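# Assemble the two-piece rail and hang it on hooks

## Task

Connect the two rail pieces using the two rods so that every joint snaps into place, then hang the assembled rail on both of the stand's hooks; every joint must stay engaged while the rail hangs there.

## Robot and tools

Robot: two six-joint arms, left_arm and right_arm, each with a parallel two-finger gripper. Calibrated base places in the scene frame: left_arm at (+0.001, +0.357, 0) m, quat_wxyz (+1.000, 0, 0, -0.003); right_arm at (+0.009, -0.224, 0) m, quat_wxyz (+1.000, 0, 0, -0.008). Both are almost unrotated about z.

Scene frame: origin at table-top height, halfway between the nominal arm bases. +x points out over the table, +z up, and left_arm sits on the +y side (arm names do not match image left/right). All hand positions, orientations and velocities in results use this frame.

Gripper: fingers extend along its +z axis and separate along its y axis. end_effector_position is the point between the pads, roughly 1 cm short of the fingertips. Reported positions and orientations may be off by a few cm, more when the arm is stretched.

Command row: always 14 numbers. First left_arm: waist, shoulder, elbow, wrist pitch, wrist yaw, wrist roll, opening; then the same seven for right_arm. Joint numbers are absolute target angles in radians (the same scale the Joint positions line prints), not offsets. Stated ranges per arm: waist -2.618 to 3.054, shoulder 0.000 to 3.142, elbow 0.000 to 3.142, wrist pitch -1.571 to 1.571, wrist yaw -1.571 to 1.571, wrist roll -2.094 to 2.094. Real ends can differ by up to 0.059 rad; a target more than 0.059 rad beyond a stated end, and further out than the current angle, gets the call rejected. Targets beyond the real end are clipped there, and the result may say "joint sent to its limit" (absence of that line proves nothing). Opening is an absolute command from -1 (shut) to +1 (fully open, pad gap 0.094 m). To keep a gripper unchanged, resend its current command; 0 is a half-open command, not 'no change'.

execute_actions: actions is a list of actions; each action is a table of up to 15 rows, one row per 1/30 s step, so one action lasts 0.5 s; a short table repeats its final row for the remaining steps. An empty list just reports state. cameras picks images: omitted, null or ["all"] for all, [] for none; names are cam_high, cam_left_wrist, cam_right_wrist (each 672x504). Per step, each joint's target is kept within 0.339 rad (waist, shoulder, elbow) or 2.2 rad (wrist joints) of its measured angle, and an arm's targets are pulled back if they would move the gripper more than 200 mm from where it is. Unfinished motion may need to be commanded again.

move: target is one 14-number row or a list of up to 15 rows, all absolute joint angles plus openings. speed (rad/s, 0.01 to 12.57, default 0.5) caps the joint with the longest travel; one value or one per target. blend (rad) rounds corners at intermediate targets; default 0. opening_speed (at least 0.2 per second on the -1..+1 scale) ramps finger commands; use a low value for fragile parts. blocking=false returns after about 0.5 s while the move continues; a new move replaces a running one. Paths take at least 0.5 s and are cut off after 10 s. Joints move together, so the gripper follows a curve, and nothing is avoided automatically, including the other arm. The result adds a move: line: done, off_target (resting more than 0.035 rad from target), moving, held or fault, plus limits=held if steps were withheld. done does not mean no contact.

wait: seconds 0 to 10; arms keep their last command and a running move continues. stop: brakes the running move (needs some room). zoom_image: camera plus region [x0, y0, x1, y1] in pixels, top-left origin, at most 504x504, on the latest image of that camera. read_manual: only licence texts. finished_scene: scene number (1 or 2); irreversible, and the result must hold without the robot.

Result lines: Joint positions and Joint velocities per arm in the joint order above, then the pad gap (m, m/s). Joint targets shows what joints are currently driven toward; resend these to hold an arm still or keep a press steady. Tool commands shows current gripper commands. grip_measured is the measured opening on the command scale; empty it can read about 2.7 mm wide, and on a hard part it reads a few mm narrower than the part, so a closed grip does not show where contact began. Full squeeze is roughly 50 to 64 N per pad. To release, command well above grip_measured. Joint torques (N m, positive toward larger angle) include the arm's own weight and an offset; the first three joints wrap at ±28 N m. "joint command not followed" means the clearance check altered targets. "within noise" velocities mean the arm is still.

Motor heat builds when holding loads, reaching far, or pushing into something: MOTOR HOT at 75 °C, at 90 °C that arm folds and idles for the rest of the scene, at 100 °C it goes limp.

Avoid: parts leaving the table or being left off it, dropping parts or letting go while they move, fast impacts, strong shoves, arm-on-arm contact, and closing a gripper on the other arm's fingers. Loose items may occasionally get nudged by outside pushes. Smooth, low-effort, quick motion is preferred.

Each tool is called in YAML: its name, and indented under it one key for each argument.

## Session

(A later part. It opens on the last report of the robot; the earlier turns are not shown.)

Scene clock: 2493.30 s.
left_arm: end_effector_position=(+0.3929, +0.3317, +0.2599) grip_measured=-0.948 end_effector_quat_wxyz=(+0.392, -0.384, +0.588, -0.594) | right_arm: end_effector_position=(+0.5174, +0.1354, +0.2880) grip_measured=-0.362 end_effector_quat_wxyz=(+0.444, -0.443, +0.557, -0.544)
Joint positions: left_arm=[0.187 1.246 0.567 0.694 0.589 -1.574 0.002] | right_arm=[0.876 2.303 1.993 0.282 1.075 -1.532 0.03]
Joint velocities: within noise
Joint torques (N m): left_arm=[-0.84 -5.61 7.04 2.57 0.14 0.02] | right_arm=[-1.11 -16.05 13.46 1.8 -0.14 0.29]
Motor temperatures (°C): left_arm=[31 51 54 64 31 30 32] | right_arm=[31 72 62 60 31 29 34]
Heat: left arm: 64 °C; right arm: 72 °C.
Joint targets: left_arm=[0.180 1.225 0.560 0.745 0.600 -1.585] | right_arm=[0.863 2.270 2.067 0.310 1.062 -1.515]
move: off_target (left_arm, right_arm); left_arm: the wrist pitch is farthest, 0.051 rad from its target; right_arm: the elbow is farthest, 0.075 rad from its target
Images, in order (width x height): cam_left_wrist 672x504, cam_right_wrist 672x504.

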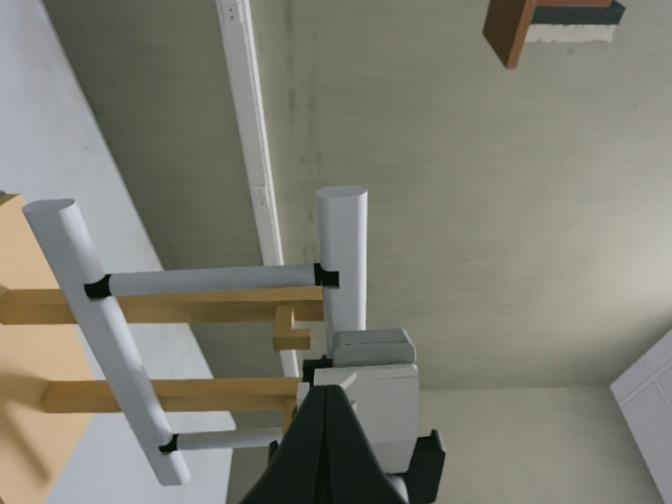

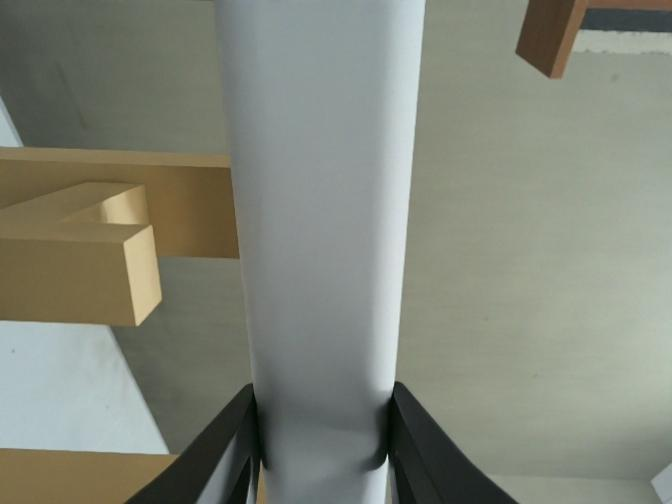

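move:
  target: [0.18, 1.225, 0.56, 0.745, 0.60, -1.585, -0.95, 0.850, 2.270, 2.068, 0.36, 1.066, -1.49, -0.65]
  speed: 0.1
  cameras: ["cam_left_wrist", "cam_right_wrist"]

Scene clock: 2516.57 s.
left_arm: end_effector_position=(+0.3929, +0.3317, +0.2599) grip_measured=-0.948 end_effector_quat_wxyz=(+0.392, -0.384, +0.588, -0.594) | right_arm: end_effector_position=(+0.5224, +0.1283, +0.2880) grip_measured=-0.362 end_effector_quat_wxyz=(+0.447, -0.432, +0.565, -0.542)
Joint positions: left_arm=[0.187 1.246 0.567 0.694 0.589 -1.574 0.002] | right_arm=[0.862 2.303 1.993 0.282 1.075 -1.509 0.03]
Joint velocities: within noise
Joint torques (N m): left_arm=[-0.84 -5.63 7.08 2.57 0.15 0.02] | right_arm=[-1.16 -16.03 13.7 2.29 -0.1 0.27]
Motor temperatures (°C): left_arm=[31 51 55 65 31 30 32] | right_arm=[31 78 69 60 31 29 34]
Heat: left arm: 65 °C; right arm: 78 °C. Fold the right arm in close to its base, or ease its load, before you think long.
Joint targets: left_arm=[0.180 1.225 0.560 0.745 0.600 -1.585] | right_arm=[0.849 2.270 2.068 0.360 1.066 -1.491]
MOTOR HOT: the shoulder of the right arm reports 78 °C; the controller's stop level is 90 °C. To cool a motor, set the load down, stop pushing, or move to a pose that needs little force.
move: off_target (left_arm, right_arm); left_arm: the wrist pitch is farthest, 0.051 rad from its target; right_arm: the wrist pitch is farthest, 0.078 rad from its target
Images, in order (width x height): cam_left_wrist 672x504, cam_right_wrist 672x504.

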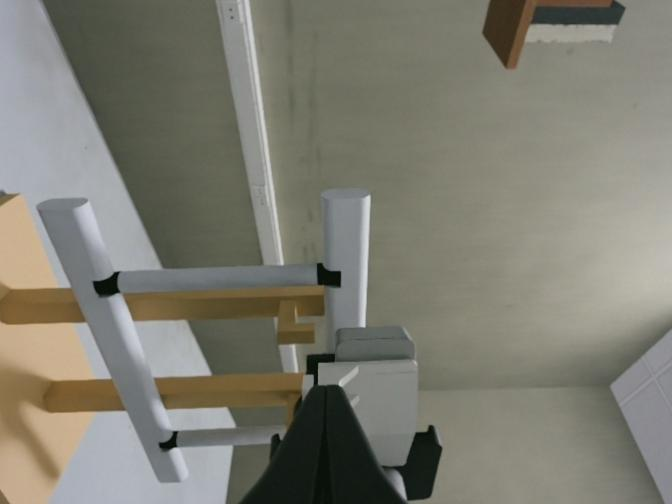

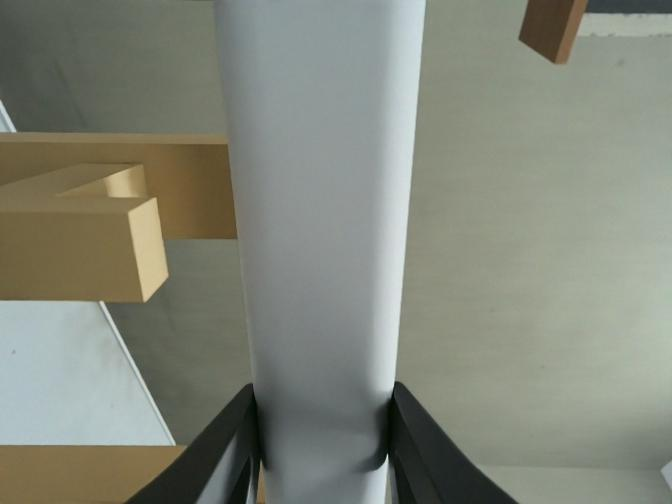

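move:
  target:
    - [0.18, 1.225, 0.56, 0.745, 0.60, -1.585, -0.95, 0.931, 2.19, 1.949, 0.50, 1.148, -1.515, -0.65]
    - [0.18, 1.225, 0.56, 0.745, 0.60, -1.585, -0.95, 1.003, 2.12, 1.848, 0.562, 1.272, -1.515, -0.65]
    - [0.18, 1.225, 0.56, 0.745, 0.60, -1.585, -0.95, 0.71, 1.2, 1.70, -1.53, 0.0, -1.571, -0.65]
  speed: [0.2, 0.4, 0.8]
  blend: [0.03, 0.08, 0]
  cameras: ["cam_high"]

zoom_image:
  camera: "cam_high"
  region: [260, 150, 350, 217]

zoom_image:
  camera: "cam_high"
  region: [255, 185, 355, 260]

Scene clock: 2550.57 s.
left_arm: end_effector_position=(+0.3929, +0.3317, +0.2599) grip_measured=-0.948 end_effector_quat_wxyz=(+0.392, -0.384, +0.588, -0.594) | right_arm: end_effector_position=(+0.1973, -0.0703, +0.3184) grip_measured=-0.363 end_effector_quat_wxyz=(-0.240, +0.867, -0.421, +0.120)
Joint positions: left_arm=[0.187 1.246 0.567 0.694 0.589 -1.574 0.002] | right_arm=[0.716 1.214 1.703 -1.517 0.024 -1.543 0.03]
Joint velocities: within noise
Joint torques (N m): left_arm=[-0.84 -5.64 7.02 2.57 0.15 0.02] | right_arm=[-0.69 -3.47 4.66 1.02 -0.21 -0.23]
Motor temperatures (°C): left_arm=[31 51 55 66 31 30 32] | right_arm=[31 86 73 63 31 29 34]
Heat: left arm: 66 °C; right arm: 86 °C. Fold the right arm in close to its base, or ease its load, before you think long.
Joint targets: left_arm=[0.180 1.225 0.560 0.745 0.600 -1.585] | right_arm=[0.709 1.198 1.701 -1.530 0.010 -1.563]
MOTOR HOT: still on. The shoulder of the right arm reports 86 °C.
move: off_target (left_arm); blend cut to 0.062 rad at target 2; left_arm: the wrist pitch is farthest, 0.051 rad from its target
Images, in order (width x height): cam_high 672x504.

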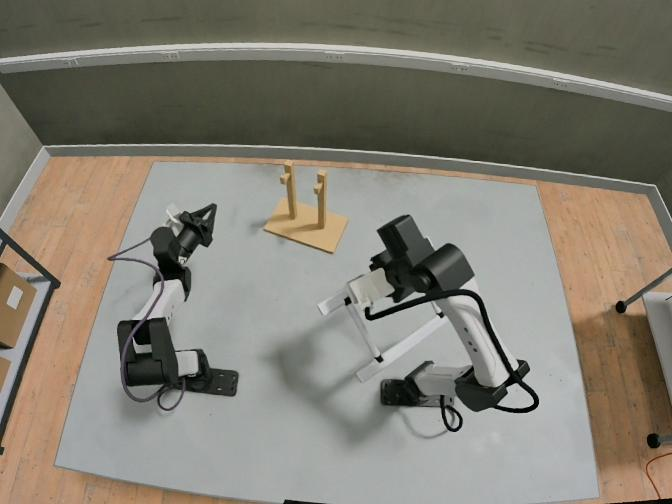

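Scaled by 5.600.

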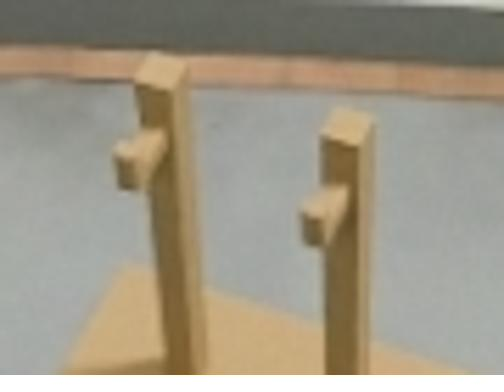

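Scaled by 5.040.

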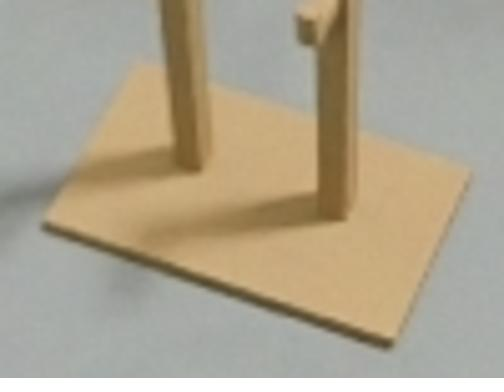

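wait:
  seconds: 1
  cameras: ["cam_left_wrist"]

Scene clock: 2705.40 s.
left_arm: end_effector_position=(+0.3929, +0.3317, +0.2603) grip_measured=-0.948 end_effector_quat_wxyz=(+0.393, -0.384, +0.588, -0.594) | right_arm: end_effector_position=(+0.1973, -0.0703, +0.3184) grip_measured=-0.363 end_effector_quat_wxyz=(-0.240, +0.867, -0.421, +0.120)
Joint positions: left_arm=[0.187 1.246 0.567 0.695 0.589 -1.574 0.002] | right_arm=[0.716 1.214 1.703 -1.517 0.024 -1.543 0.03]
Joint velocities: within noise
Joint torques (N m): left_arm=[-0.81 -5.64 7.08 2.56 0.15 0.02] | right_arm=[-0.7 -3.47 4.64 1.02 -0.21 -0.19]
Motor temperatures (°C): left_arm=[31 51 56 70 31 30 32] | right_arm=[31 50 51 45 31 29 34]
Heat: left arm: 70 °C; right arm: 51 °C.
Joint targets: left_arm=[0.180 1.225 0.560 0.746 0.600 -1.585] | right_arm=[0.709 1.198 1.701 -1.530 0.011 -1.563]
Tool commands: left_gripper/opening=-0.95 right_gripper/opening=-0.65
MOTOR HOT: cleared for the motors of the right arm.
wait: 1.00 s; at rest from the start
Images, in order (width x height): cam_left_wrist 672x504.

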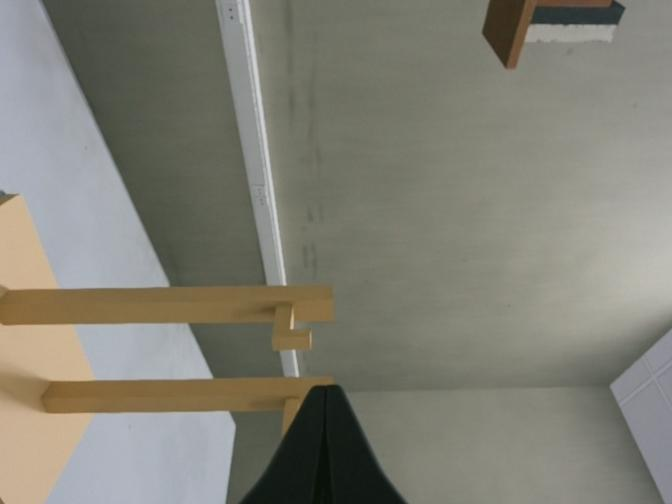

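move:
  target:
    - [0.18, 1.225, 0.56, 0.745, 0.60, -1.585, -0.95, 1.003, 2.139, 1.848, 0.562, 1.272, -1.53, -0.65]
    - [0.18, 1.225, 0.56, 0.745, 0.60, -1.585, -0.95, 0.931, 2.200, 1.949, 0.548, 1.148, -1.54, -0.65]
    - [0.18, 1.225, 0.56, 0.745, 0.60, -1.585, -0.95, 0.850, 2.276, 2.047, 0.50, 1.075, -1.55, -0.65]
  speed: [0.6, 0.15, 0.1]
  cameras: ["cam_left_wrist", "cam_right_wrist"]

zoom_image:
  camera: "cam_left_wrist"
  region: [200, 200, 460, 420]

Scene clock: 2732.70 s.
left_arm: end_effector_position=(+0.3929, +0.3317, +0.2603) grip_measured=-0.948 end_effector_quat_wxyz=(+0.393, -0.384, +0.588, -0.594) | right_arm: end_effector_position=(+0.5210, +0.1254, +0.2907) grip_measured=-0.362 end_effector_quat_wxyz=(+0.455, -0.412, +0.566, -0.550)
Joint positions: left_arm=[0.187 1.246 0.567 0.695 0.589 -1.574 0.002] | right_arm=[0.863 2.307 1.968 0.382 1.098 -1.546 0.03]
Joint velocities: within noise
Joint torques (N m): left_arm=[-0.81 -5.65 7.06 2.55 0.14 0.02] | right_arm=[-1.14 -15.76 13.87 2.62 -0.3 -0.04]
Motor temperatures (°C): left_arm=[31 51 56 70 31 30 32] | right_arm=[31 52 52 49 31 29 34]
Heat: left arm: 70 °C; right arm: 52 °C.
Joint targets: left_arm=[0.180 1.225 0.560 0.745 0.600 -1.585] | right_arm=[0.851 2.278 2.046 0.500 1.075 -1.557]
move: off_target (left_arm, right_arm); left_arm: the wrist pitch is farthest, 0.050 rad from its target; right_arm: the wrist pitch is farthest, 0.118 rad from its target
Images, in order (width x height): cam_left_wrist 672x504, cam_right_wrist 672x504.

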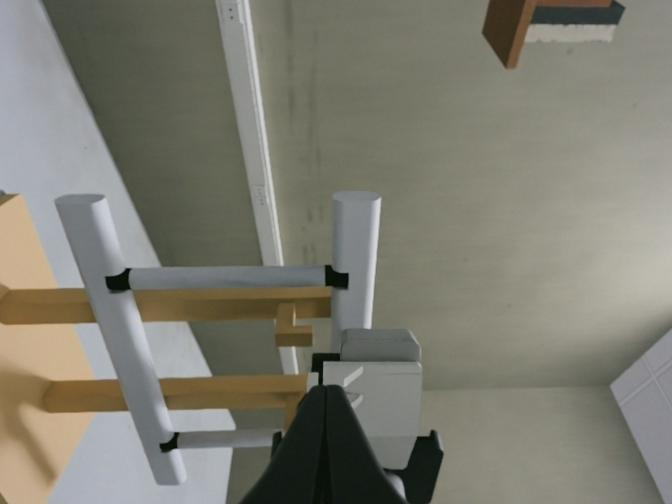

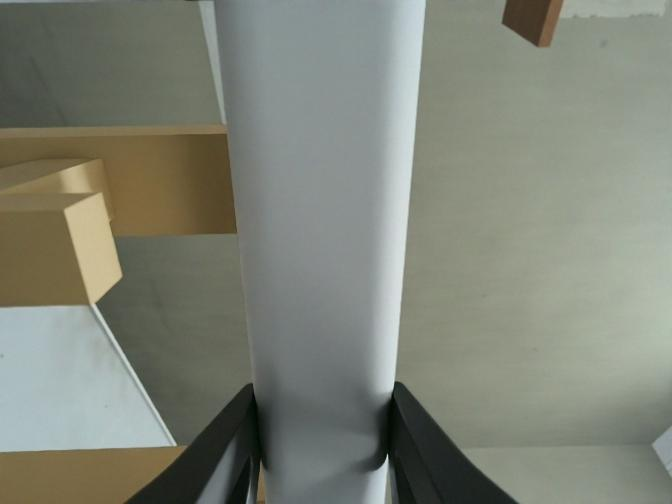

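Scaled by 1.938.

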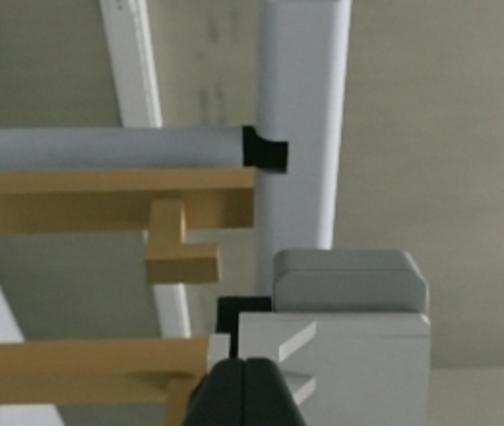

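zoom_image:
  camera: "cam_left_wrist"
  region: [230, 330, 450, 500]

zoom_image:
  camera: "cam_high"
  region: [230, 140, 370, 250]

zoom_image:
  camera: "cam_right_wrist"
  region: [0, 380, 330, 504]

Scaled by 2.291.

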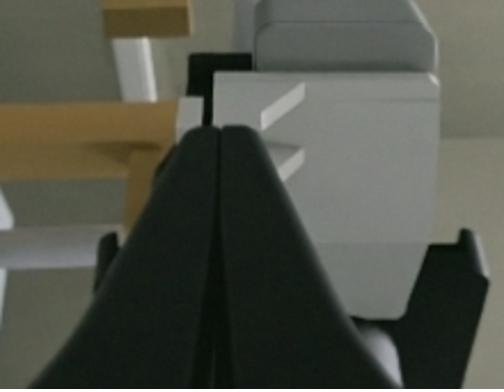

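This scene's latest camera images include none from cam_high. They are from: cam_left_wrist, cam_right_wrist. cam_high's image comes with the result of a call that names it in "cameras".

Scaled by 1.527.

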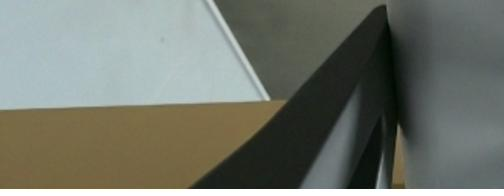

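move:
  target: [0.18, 1.225, 0.56, 0.745, 0.60, -1.585, -0.95, 0.883, 2.276, 2.047, 0.50, 1.165, -1.55, -0.65]
  speed: 0.1
  cameras: ["cam_left_wrist", "cam_right_wrist"]

zoom_image:
  camera: "cam_left_wrist"
  region: [200, 200, 460, 420]

Scene clock: 2848.97 s.
left_arm: end_effector_position=(+0.3929, +0.3317, +0.2603) grip_measured=-0.948 end_effector_quat_wxyz=(+0.393, -0.384, +0.588, -0.594) | right_arm: end_effector_position=(+0.2549, -0.2345, +0.1507) grip_measured=-0.324 end_effector_quat_wxyz=(+0.677, +0.009, +0.735, -0.033)
Joint positions: left_arm=[0.187 1.246 0.567 0.695 0.589 -1.574 0.002] | right_arm=[0.007 -0.009 -0.011 -0.08 0.052 -0.032 0.032]
Joint velocities: within noise
Joint torques (N m): left_arm=[-0.84 -5.63 7.08 2.55 0.15 0.02] | right_arm=[-0.02 -0.06 -0.24 -0.11 -0.06 0.02]
Motor temperatures (°C): left_arm=[31 51 57 71 31 30 32] | right_arm=[31 60 56 46 31 29 32]
Heat: left arm: 71 °C; right arm: 60 °C.
Joint targets: left_arm=[0.180 1.225 0.560 0.745 0.600 -1.585] | right_arm=[0.007 -0.009 -0.011 -0.080 0.052 -0.032]
Tool commands: left_gripper/opening=-0.95 right_gripper/opening=-0.323587
OVER-TEMPERATURE FAULT: ARM FOLDED TO REST. Before this call, the shoulder of the right arm reached 90 °C. The right arm's motors are now idle, so it may still sink, and the gripper idles too, so what it holds may stay or slip. The right arm ran none of this call's commands. The stop is over, but the right arm and its gripper will run no more commands in this scene. This fault puts only its own arm into a fault stop.
move: fault (right_arm), off_target (left_arm); left_arm: the wrist pitch is farthest, 0.050 rad from its target; right_arm: the shoulder is farthest, 2.285 rad from its target
Images, in order (width x height): cam_left_wrist 672x504, cam_right_wrist 672x504.

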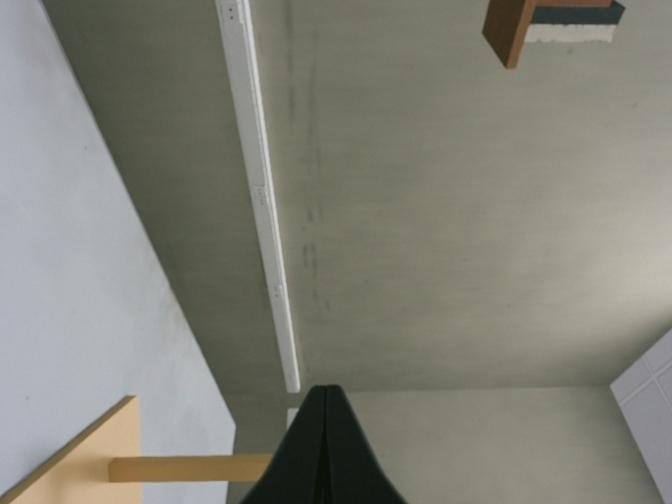

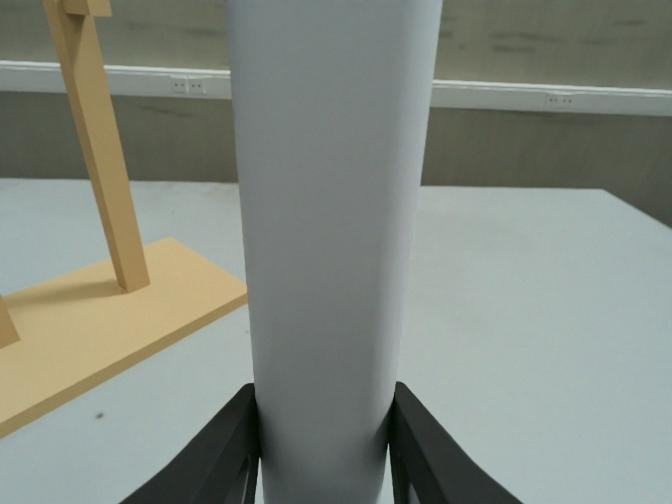

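Scaled by 1.938.

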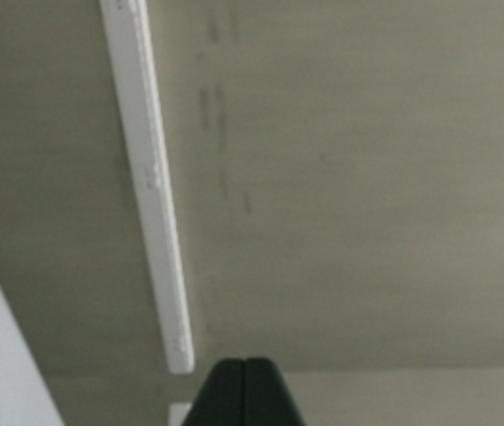

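execute_actions:
  actions: []
  cameras: ["cam_high", "cam_right_wrist"]

zoom_image:
  camera: "cam_high"
  region: [200, 140, 520, 440]

Scene clock: 2857.03 s.
left_arm: end_effector_position=(+0.3929, +0.3317, +0.2603) grip_measured=-0.948 end_effector_quat_wxyz=(+0.393, -0.384, +0.588, -0.594) | right_arm: end_effector_position=(+0.2549, -0.2345, +0.1507) grip_measured=-0.324 end_effector_quat_wxyz=(+0.677, +0.009, +0.735, -0.033)
Joint positions: left_arm=[0.187 1.246 0.567 0.695 0.589 -1.574 0.002] | right_arm=[0.007 -0.009 -0.011 -0.08 0.052 -0.032 0.032]
Joint velocities: within noise
Joint torques (N m): left_arm=[-0.81 -5.64 7.06 2.55 0.15 0.02] | right_arm=[-0.02 -0.05 -0.25 -0.11 -0.06 0.01]
Motor temperatures (°C): left_arm=[31 51 57 71 31 30 32] | right_arm=[31 58 54 46 31 29 32]
Heat: left arm: 71 °C; right arm: 58 °C.
Joint targets: left_arm=[0.180 1.225 0.560 0.745 0.600 -1.585] | right_arm=[0.007 -0.009 -0.011 -0.080 0.052 -0.032]
Tool commands: left_gripper/opening=-0.95 right_gripper/opening=-0.323579
OVER-TEMPERATURE FAULT: ARM FOLDED TO REST. As an earlier result told, the right arm's stop is over, but it will run no more commands in this scene.
Images, in order (width x height): cam_high 672x504, cam_right_wrist 672x504.

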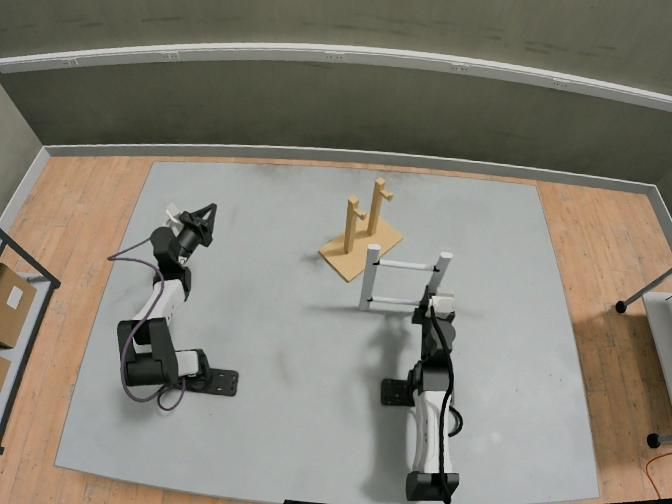

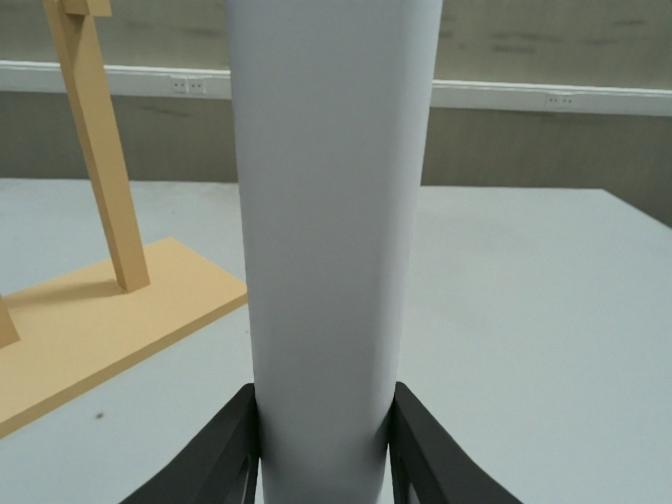

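Scaled by 1.575.

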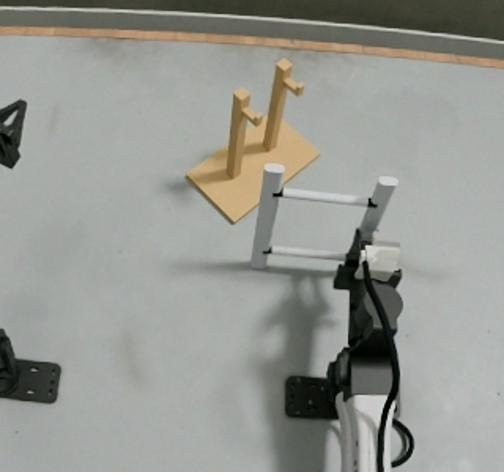

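move:
  target: [0.30, 1.41, 2.71, 0.21, 0.0, 0.0, -0.95, 0.007, -0.009, -0.011, -0.08, 0.052, -0.032, -0.32]
  speed: 0.8
  cameras: ["cam_high", "cam_right_wrist"]

zoom_image:
  camera: "cam_high"
  region: [300, 160, 480, 330]

Scene clock: 3063.10 s.
left_arm: end_effector_position=(-0.0305, +0.3457, +0.8711) grip_measured=-0.948 end_effector_quat_wxyz=(+0.992, +0.008, -0.003, +0.129) | right_arm: end_effector_position=(+0.2549, -0.2345, +0.1507) grip_measured=-0.324 end_effector_quat_wxyz=(+0.677, +0.009, +0.735, -0.033)
Joint positions: left_arm=[0.281 1.385 2.726 0.24 0.015 -0.015 0.002] | right_arm=[0.007 -0.009 -0.011 -0.08 0.052 -0.032 0.032]
Joint velocities: within noise
Joint torques (N m): left_arm=[0.51 3.15 -0.95 -0.6 -0.12 0.24] | right_arm=[-0.02 -0.03 -0.25 -0.11 -0.06 0.01]
Motor temperatures (°C): left_arm=[31 50 58 70 31 30 32] | right_arm=[31 42 41 35 31 29 30]
Heat: left arm: 70 °C; right arm: 42 °C.
Joint targets: left_arm=[0.288 1.396 2.724 0.221 0.000 0.000] | right_arm=[0.007 -0.009 -0.011 -0.080 0.052 -0.032]
Tool commands: left_gripper/opening=-0.95 right_gripper/opening=-0.323569
OVER-TEMPERATURE FAULT: ARM FOLDED TO REST. As an earlier result told, the right arm's stop is over, but it will run no more commands in this scene. The right arm ran none of this call's commands.
move: fault (right_arm)
Images, in order (width x height): cam_high 672x504, cam_right_wrist 672x504.

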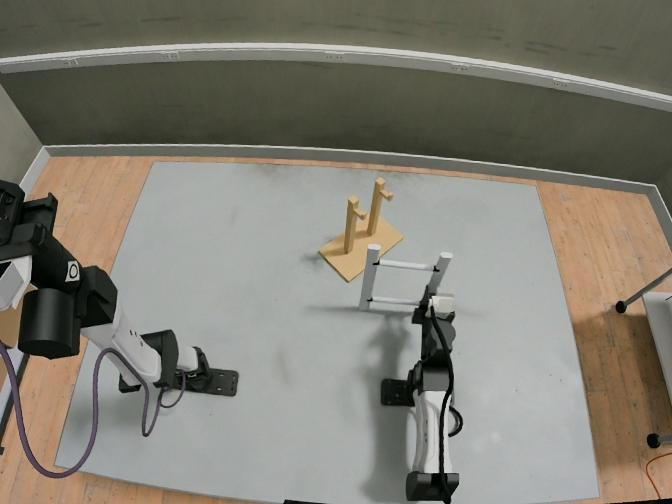

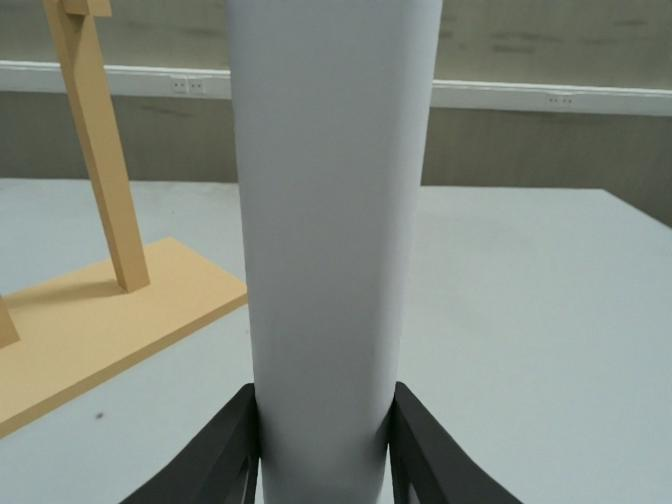

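Scaled by 2.800.

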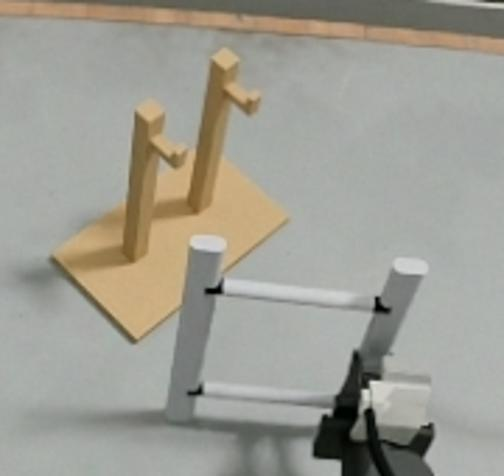

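move:
  target: [-0.60, 1.35, 0.75, 0.45, 0.13, 0.06, 0.6, 0.007, -0.009, -0.011, -0.08, 0.052, -0.032, -0.32]
  speed: 0.7
  opening_speed: 1.2
  cameras: ["cam_high", "cam_left_wrist"]

Scene clock: 3134.87 s.
left_arm: end_effector_position=(+0.3530, +0.0895, +0.2157) grip_measured=+0.598 end_effector_quat_wxyz=(+0.575, +0.286, +0.736, -0.213) | right_arm: end_effector_position=(+0.2549, -0.2345, +0.1507) grip_measured=-0.324 end_effector_quat_wxyz=(+0.677, +0.009, +0.735, -0.033)
Joint positions: left_arm=[-0.598 1.387 0.754 0.381 0.116 0.046 0.075] | right_arm=[0.007 -0.009 -0.011 -0.08 0.052 -0.032 0.032]
Joint velocities: within noise
Joint torques (N m): left_arm=[-0.36 -7.27 6.31 2.72 0.17 0.24] | right_arm=[-0.02 -0.03 -0.24 -0.1 -0.05 0.02]
Motor temperatures (°C): left_arm=[31 46 51 55 31 30 32] | right_arm=[31 41 40 33 31 29 30]
Heat: left arm: 55 °C; right arm: 41 °C.
Joint targets: left_arm=[-0.600 1.363 0.736 0.438 0.126 0.060] | right_arm=[0.007 -0.009 -0.011 -0.080 0.052 -0.032]
Tool commands: left_gripper/opening=+0.6 right_gripper/opening=-0.323563
OVER-TEMPERATURE FAULT: ARM FOLDED TO REST. As an earlier result told, the right arm's stop is over, but it will run no more commands in this scene. The right arm ran none of this call's commands.
move: fault (right_arm), off_target (left_arm); left_arm: the wrist pitch is farthest, 0.069 rad from its target
Images, in order (width x height): cam_high 672x504, cam_left_wrist 672x504.

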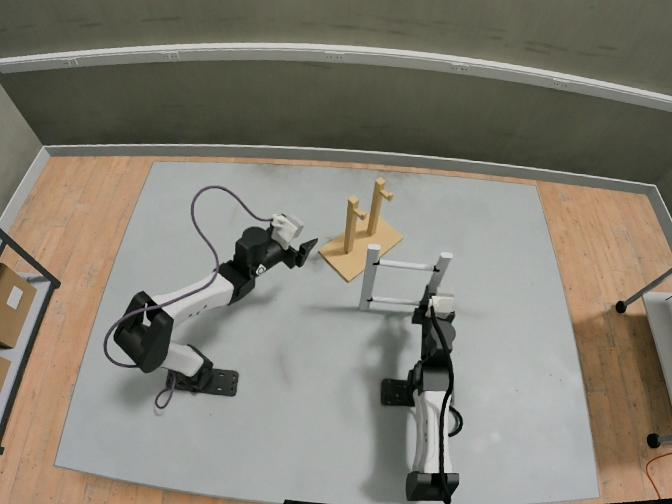

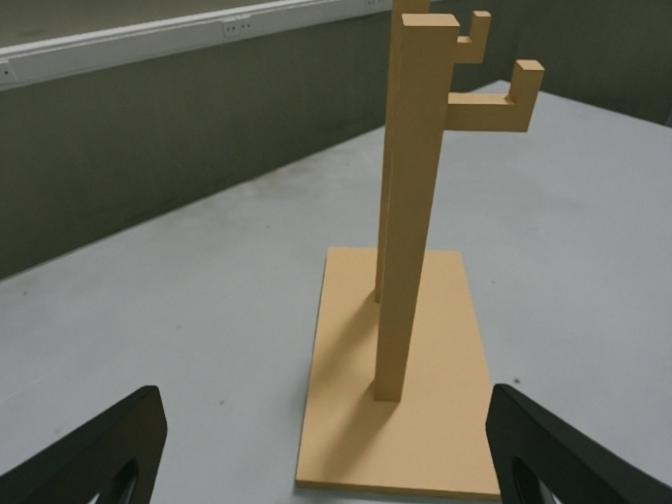

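move:
  target: [-0.672, 1.832, 0.855, 0.61, 0.115, 0.056, 0.6, 0.007, -0.009, -0.011, -0.08, 0.052, -0.032, -0.32]
  speed: 0.4
  cameras: ["cam_left_wrist"]

Scene clock: 3174.30 s.
left_arm: end_effector_position=(+0.3703, +0.0379, +0.0897) grip_measured=+0.598 end_effector_quat_wxyz=(+0.491, +0.326, +0.780, -0.210) | right_arm: end_effector_position=(+0.2549, -0.2345, +0.1507) grip_measured=-0.324 end_effector_quat_wxyz=(+0.677, +0.009, +0.735, -0.033)
Joint positions: left_arm=[-0.666 1.818 0.816 0.556 0.115 0.046 0.075] | right_arm=[0.007 -0.009 -0.011 -0.08 0.052 -0.032 0.032]
Joint velocities: within noise
Joint torques (N m): left_arm=[-0.73 -6.67 9.94 2.63 0.08 0.18] | right_arm=[-0.05 -0.08 -0.24 -0.1 -0.06 0.01]
Motor temperatures (°C): left_arm=[31 49 55 66 31 30 32] | right_arm=[31 40 39 33 31 29 30]
Heat: left arm: 66 °C; right arm: 40 °C.
Joint targets: left_arm=[-0.672 1.833 0.855 0.611 0.113 0.056] | right_arm=[0.007 -0.009 -0.011 -0.080 0.052 -0.032]
Tool commands: left_gripper/opening=+0.6 right_gripper/opening=-0.323558
OVER-TEMPERATURE FAULT: ARM FOLDED TO REST. As an earlier result told, the right arm's stop is over, but it will run no more commands in this scene. The right arm ran none of this call's commands.
move: fault (right_arm), off_target (left_arm); left_arm: the wrist pitch is farthest, 0.054 rad from its target
Images, in order (width x height): cam_left_wrist 672x504.

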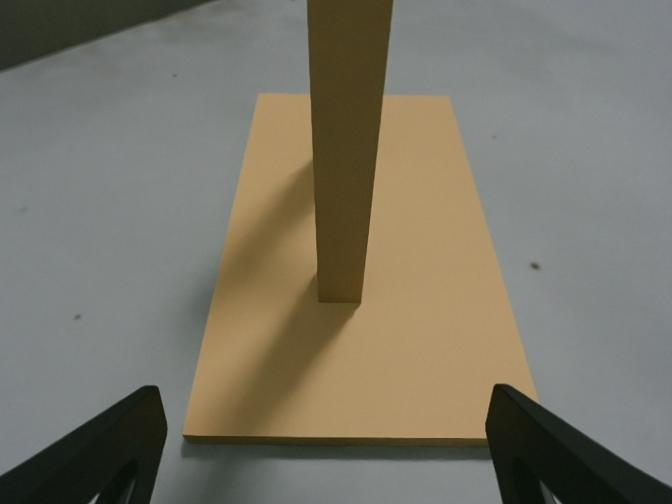

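move:
  target: [-0.708, 2.125, 1.293, 0.42, 0.090, 0.050, 0.6, 0.007, -0.009, -0.011, -0.08, 0.052, -0.032, -0.32]
  speed: 0.25
  cameras: ["cam_left_wrist", "cam_high"]

Scene clock: 3189.63 s.
left_arm: end_effector_position=(+0.4416, -0.0340, +0.1102) grip_measured=+0.598 end_effector_quat_wxyz=(+0.522, +0.327, +0.756, -0.223) | right_arm: end_effector_position=(+0.2549, -0.2345, +0.1507) grip_measured=-0.324 end_effector_quat_wxyz=(+0.677, +0.009, +0.735, -0.033)
Joint positions: left_arm=[-0.687 2.099 1.253 0.479 0.11 0.046 0.075] | right_arm=[0.007 -0.009 -0.011 -0.08 0.052 -0.032 0.032]
Joint velocities: within noise
Joint torques (N m): left_arm=[-0.99 -8.44 10.65 1.56 -0.09 0.11] | right_arm=[-0.03 -0.05 -0.25 -0.11 -0.06 0.02]
Motor temperatures (°C): left_arm=[31 51 59 68 31 30 32] | right_arm=[31 40 38 32 31 29 30]
Heat: left arm: 68 °C; right arm: 40 °C.
Joint targets: left_arm=[-0.696 2.126 1.294 0.419 0.094 0.050] | right_arm=[0.007 -0.009 -0.011 -0.080 0.052 -0.032]
Tool commands: left_gripper/opening=+0.6 right_gripper/opening=-0.323556
OVER-TEMPERATURE FAULT: ARM FOLDED TO REST. As an earlier result told, the right arm's stop is over, but it will run no more commands in this scene. The right arm ran none of this call's commands.
move: fault (right_arm), off_target (left_arm); left_arm: the wrist pitch is farthest, 0.059 rad from its target
Images, in order (width x height): cam_high 672x504, cam_left_wrist 672x504.

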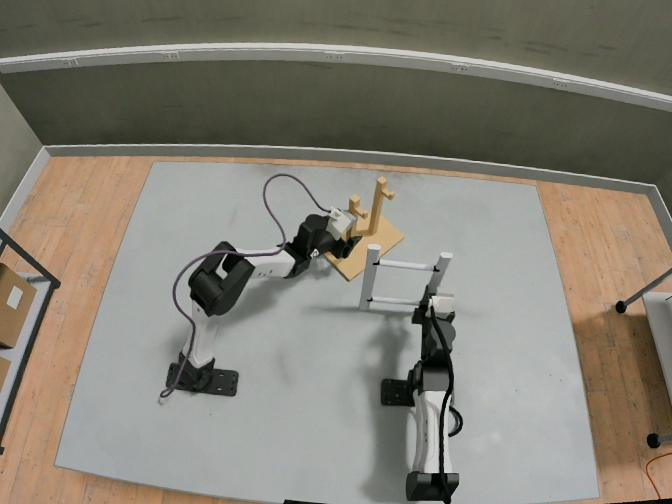

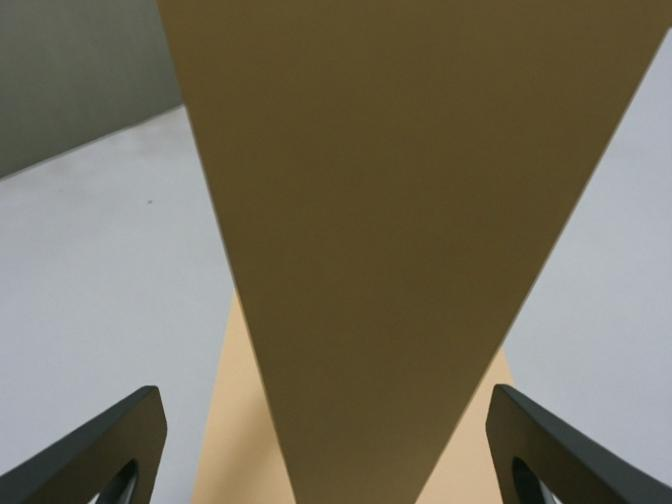

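move:
  target:
    - [-0.708, 2.125, 1.293, 0.42, 0.090, 0.050, 0.6, 0.007, -0.009, -0.011, -0.08, 0.052, -0.032, -0.32]
    - [-0.708, 2.125, 1.293, 0.42, 0.090, 0.050, -0.75, 0.007, -0.009, -0.011, -0.08, 0.052, -0.032, -0.32]
  speed: 0.1
  opening_speed: 0.8
  cameras: ["cam_left_wrist"]

Scene clock: 3200.97 s.
left_arm: end_effector_position=(+0.4377, -0.0376, +0.1088) grip_measured=-0.552 end_effector_quat_wxyz=(+0.519, +0.329, +0.757, -0.224) | right_arm: end_effector_position=(+0.2549, -0.2345, +0.1507) grip_measured=-0.324 end_effector_quat_wxyz=(+0.677, +0.009, +0.735, -0.033)
Joint positions: left_arm=[-0.698 2.099 1.253 0.473 0.104 0.043 0.021] | right_arm=[0.007 -0.009 -0.011 -0.08 0.052 -0.032 0.032]
Joint velocities: within noise
Joint torques (N m): left_arm=[-1.03 -8.5 10.62 1.64 -0.08 0.14] | right_arm=[-0.03 -0.05 -0.25 -0.11 -0.06 0.02]
Motor temperatures (°C): left_arm=[31 54 59 62 31 30 32] | right_arm=[31 39 38 32 31 29 30]
Heat: left arm: 62 °C; right arm: 39 °C.
Joint targets: left_arm=[-0.707 2.125 1.293 0.420 0.090 0.049] | right_arm=[0.007 -0.009 -0.011 -0.080 0.052 -0.032]
Tool commands: left_gripper/opening=-0.75 right_gripper/opening=-0.323554
OVER-TEMPERATURE FAULT: ARM FOLDED TO REST. As an earlier result told, the right arm's stop is over, but it will run no more commands in this scene. The right arm ran none of this call's commands.
move: fault (right_arm), off_target (left_arm); target 2's new numbers were sent with left_arm's wrist pitch 0.053 rad from that target; left_arm: the wrist pitch is farthest, 0.053 rad from its target
Images, in order (width x height): cam_left_wrist 672x504.

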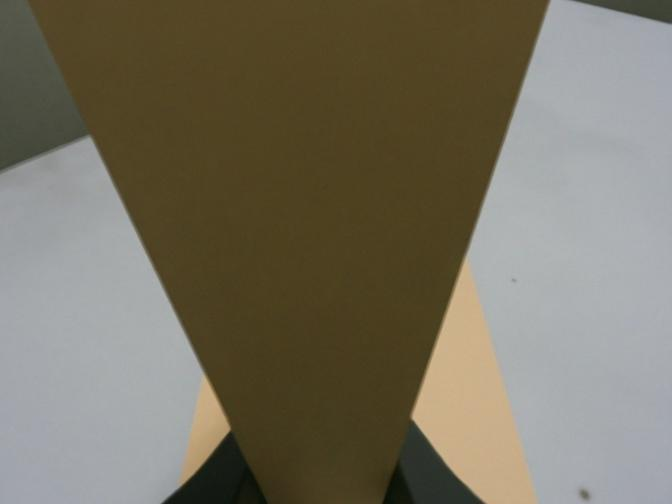

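move:
  target:
    - [-0.515, 1.895, 0.965, 0.595, 0.30, 0.125, -0.75, 0.007, -0.009, -0.011, -0.08, 0.052, -0.032, -0.32]
    - [-0.306, 1.795, 0.845, 0.49, 0.59, 0.267, -0.75, 0.007, -0.009, -0.011, -0.08, 0.052, -0.032, -0.32]
  speed: 0.15
  blend: [0.03, 0]
  cameras: ["cam_high", "cam_left_wrist"]

Scene clock: 3265.93 s.
left_arm: end_effector_position=(+0.4193, +0.1129, +0.1084) grip_measured=-0.553 end_effector_quat_wxyz=(+0.504, +0.375, +0.734, -0.258) | right_arm: end_effector_position=(+0.2549, -0.2345, +0.1507) grip_measured=-0.324 end_effector_quat_wxyz=(+0.677, +0.009, +0.735, -0.033)
Joint positions: left_arm=[-0.331 1.832 0.866 0.528 0.563 0.244 0.021] | right_arm=[0.007 -0.009 -0.011 -0.08 0.052 -0.032 0.032]
Joint velocities: within noise
Joint torques (N m): left_arm=[0.96 -11.23 4.82 1.64 0.39 0.36] | right_arm=[-0.03 -0.05 -0.25 -0.11 -0.06 0.01]
Motor temperatures (°C): left_arm=[31 62 63 56 31 30 35] | right_arm=[31 38 37 31 31 29 30]
Heat: left arm: 63 °C; right arm: 38 °C.
Joint targets: left_arm=[-0.319 1.793 0.844 0.490 0.581 0.268] | right_arm=[0.007 -0.009 -0.011 -0.080 0.052 -0.032]
Tool commands: left_gripper/opening=-0.75 right_gripper/opening=-0.323551
OVER-TEMPERATURE FAULT: ARM FOLDED TO REST. As an earlier result told, the right arm's stop is over, but it will run no more commands in this scene. The right arm ran none of this call's commands.
move: fault (right_arm), off_target (left_arm); left_arm: the wrist pitch is farthest, 0.038 rad from its target
Images, in order (width x height): cam_high 672x504, cam_left_wrist 672x504.

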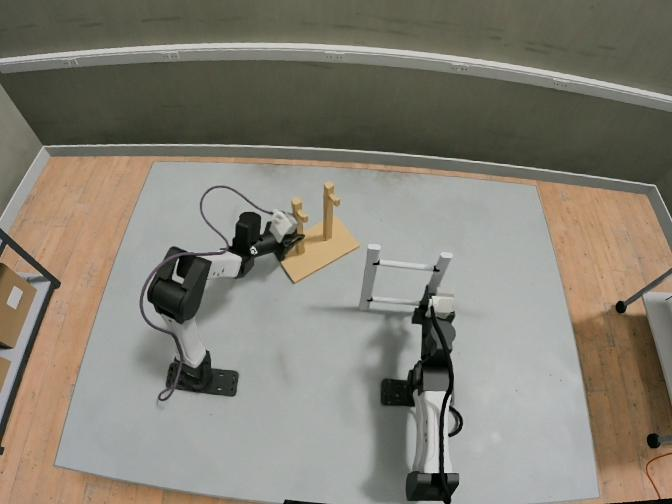

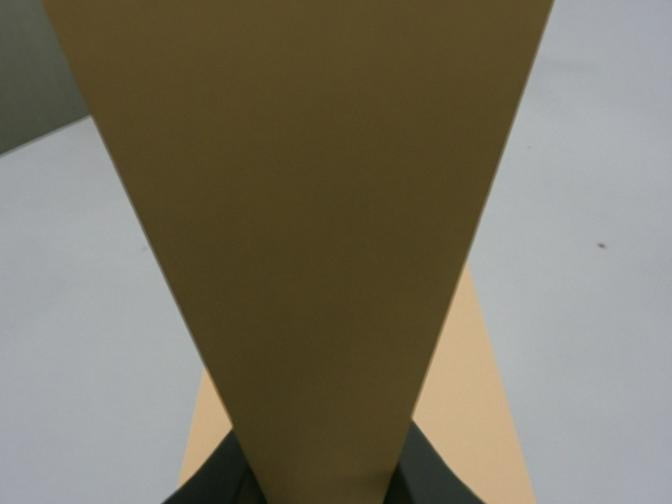

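move:
  target:
    - [-0.065, 1.752, 0.868, 0.262, 0.92, 0.525, -0.75, 0.007, -0.009, -0.011, -0.08, 0.052, -0.032, -0.32]
    - [0.043, 1.762, 0.95, 0.05, 1.055, 0.725, -0.75, 0.007, -0.009, -0.011, -0.08, 0.052, -0.032, -0.32]
    - [0.146, 1.832, 1.06, -0.275, 1.16, 1.015, -0.75, 0.007, -0.009, -0.011, -0.08, 0.052, -0.032, -0.32]
  speed: 0.15
  blend: [0.03, 0.03, 0]
  cameras: ["cam_high", "cam_left_wrist"]

zoom_image:
  camera: "cam_high"
  region: [230, 160, 470, 340]

Scene clock: 3283.97 s.
left_arm: end_effector_position=(+0.3914, +0.2517, +0.1090) grip_measured=-0.553 end_effector_quat_wxyz=(+0.463, +0.467, +0.681, -0.321) | right_arm: end_effector_position=(+0.2549, -0.2345, +0.1507) grip_measured=-0.324 end_effector_quat_wxyz=(+0.677, +0.009, +0.735, -0.033)
Joint positions: left_arm=[0.138 1.819 1.02 -0.239 1.133 0.989 0.021] | right_arm=[0.007 -0.009 -0.011 -0.08 0.052 -0.032 0.032]
Joint velocities: within noise
Joint torques (N m): left_arm=[0.61 -6.67 9.94 0.82 0.86 0.37] | right_arm=[-0.02 -0.05 -0.24 -0.11 -0.05 0.01]
Motor temperatures (°C): left_arm=[31 63 62 55 31 30 35] | right_arm=[31 38 37 31 31 29 30]
Heat: left arm: 63 °C; right arm: 38 °C.
Joint targets: left_arm=[0.146 1.833 1.060 -0.275 1.160 1.015] | right_arm=[0.007 -0.009 -0.011 -0.080 0.052 -0.032]
Tool commands: left_gripper/opening=-0.75 right_gripper/opening=-0.323549
OVER-TEMPERATURE FAULT: ARM FOLDED TO REST. As an earlier result told, the right arm's stop is over, but it will run no more commands in this scene. The right arm ran none of this call's commands.
move: fault (right_arm), off_target (left_arm); left_arm: the elbow is farthest, 0.040 rad from its target
Images, in order (width x height): cam_high 672x504, cam_left_wrist 672x504.

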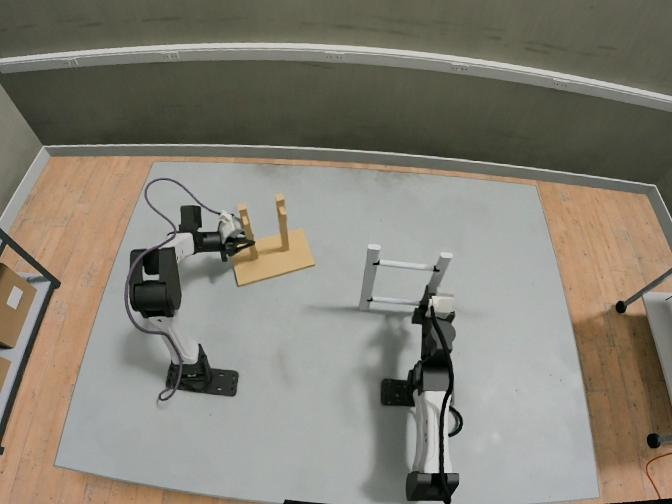

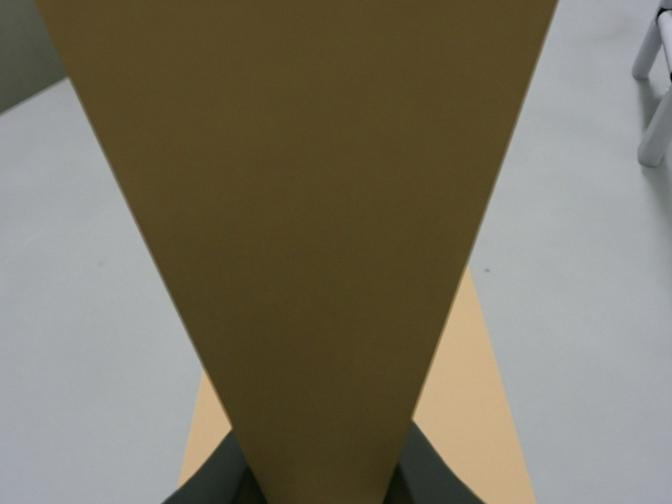

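Scaled by 2.100.

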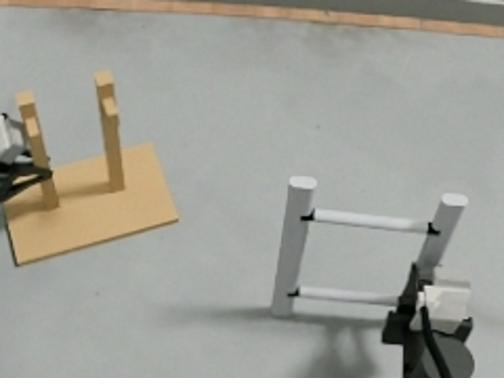

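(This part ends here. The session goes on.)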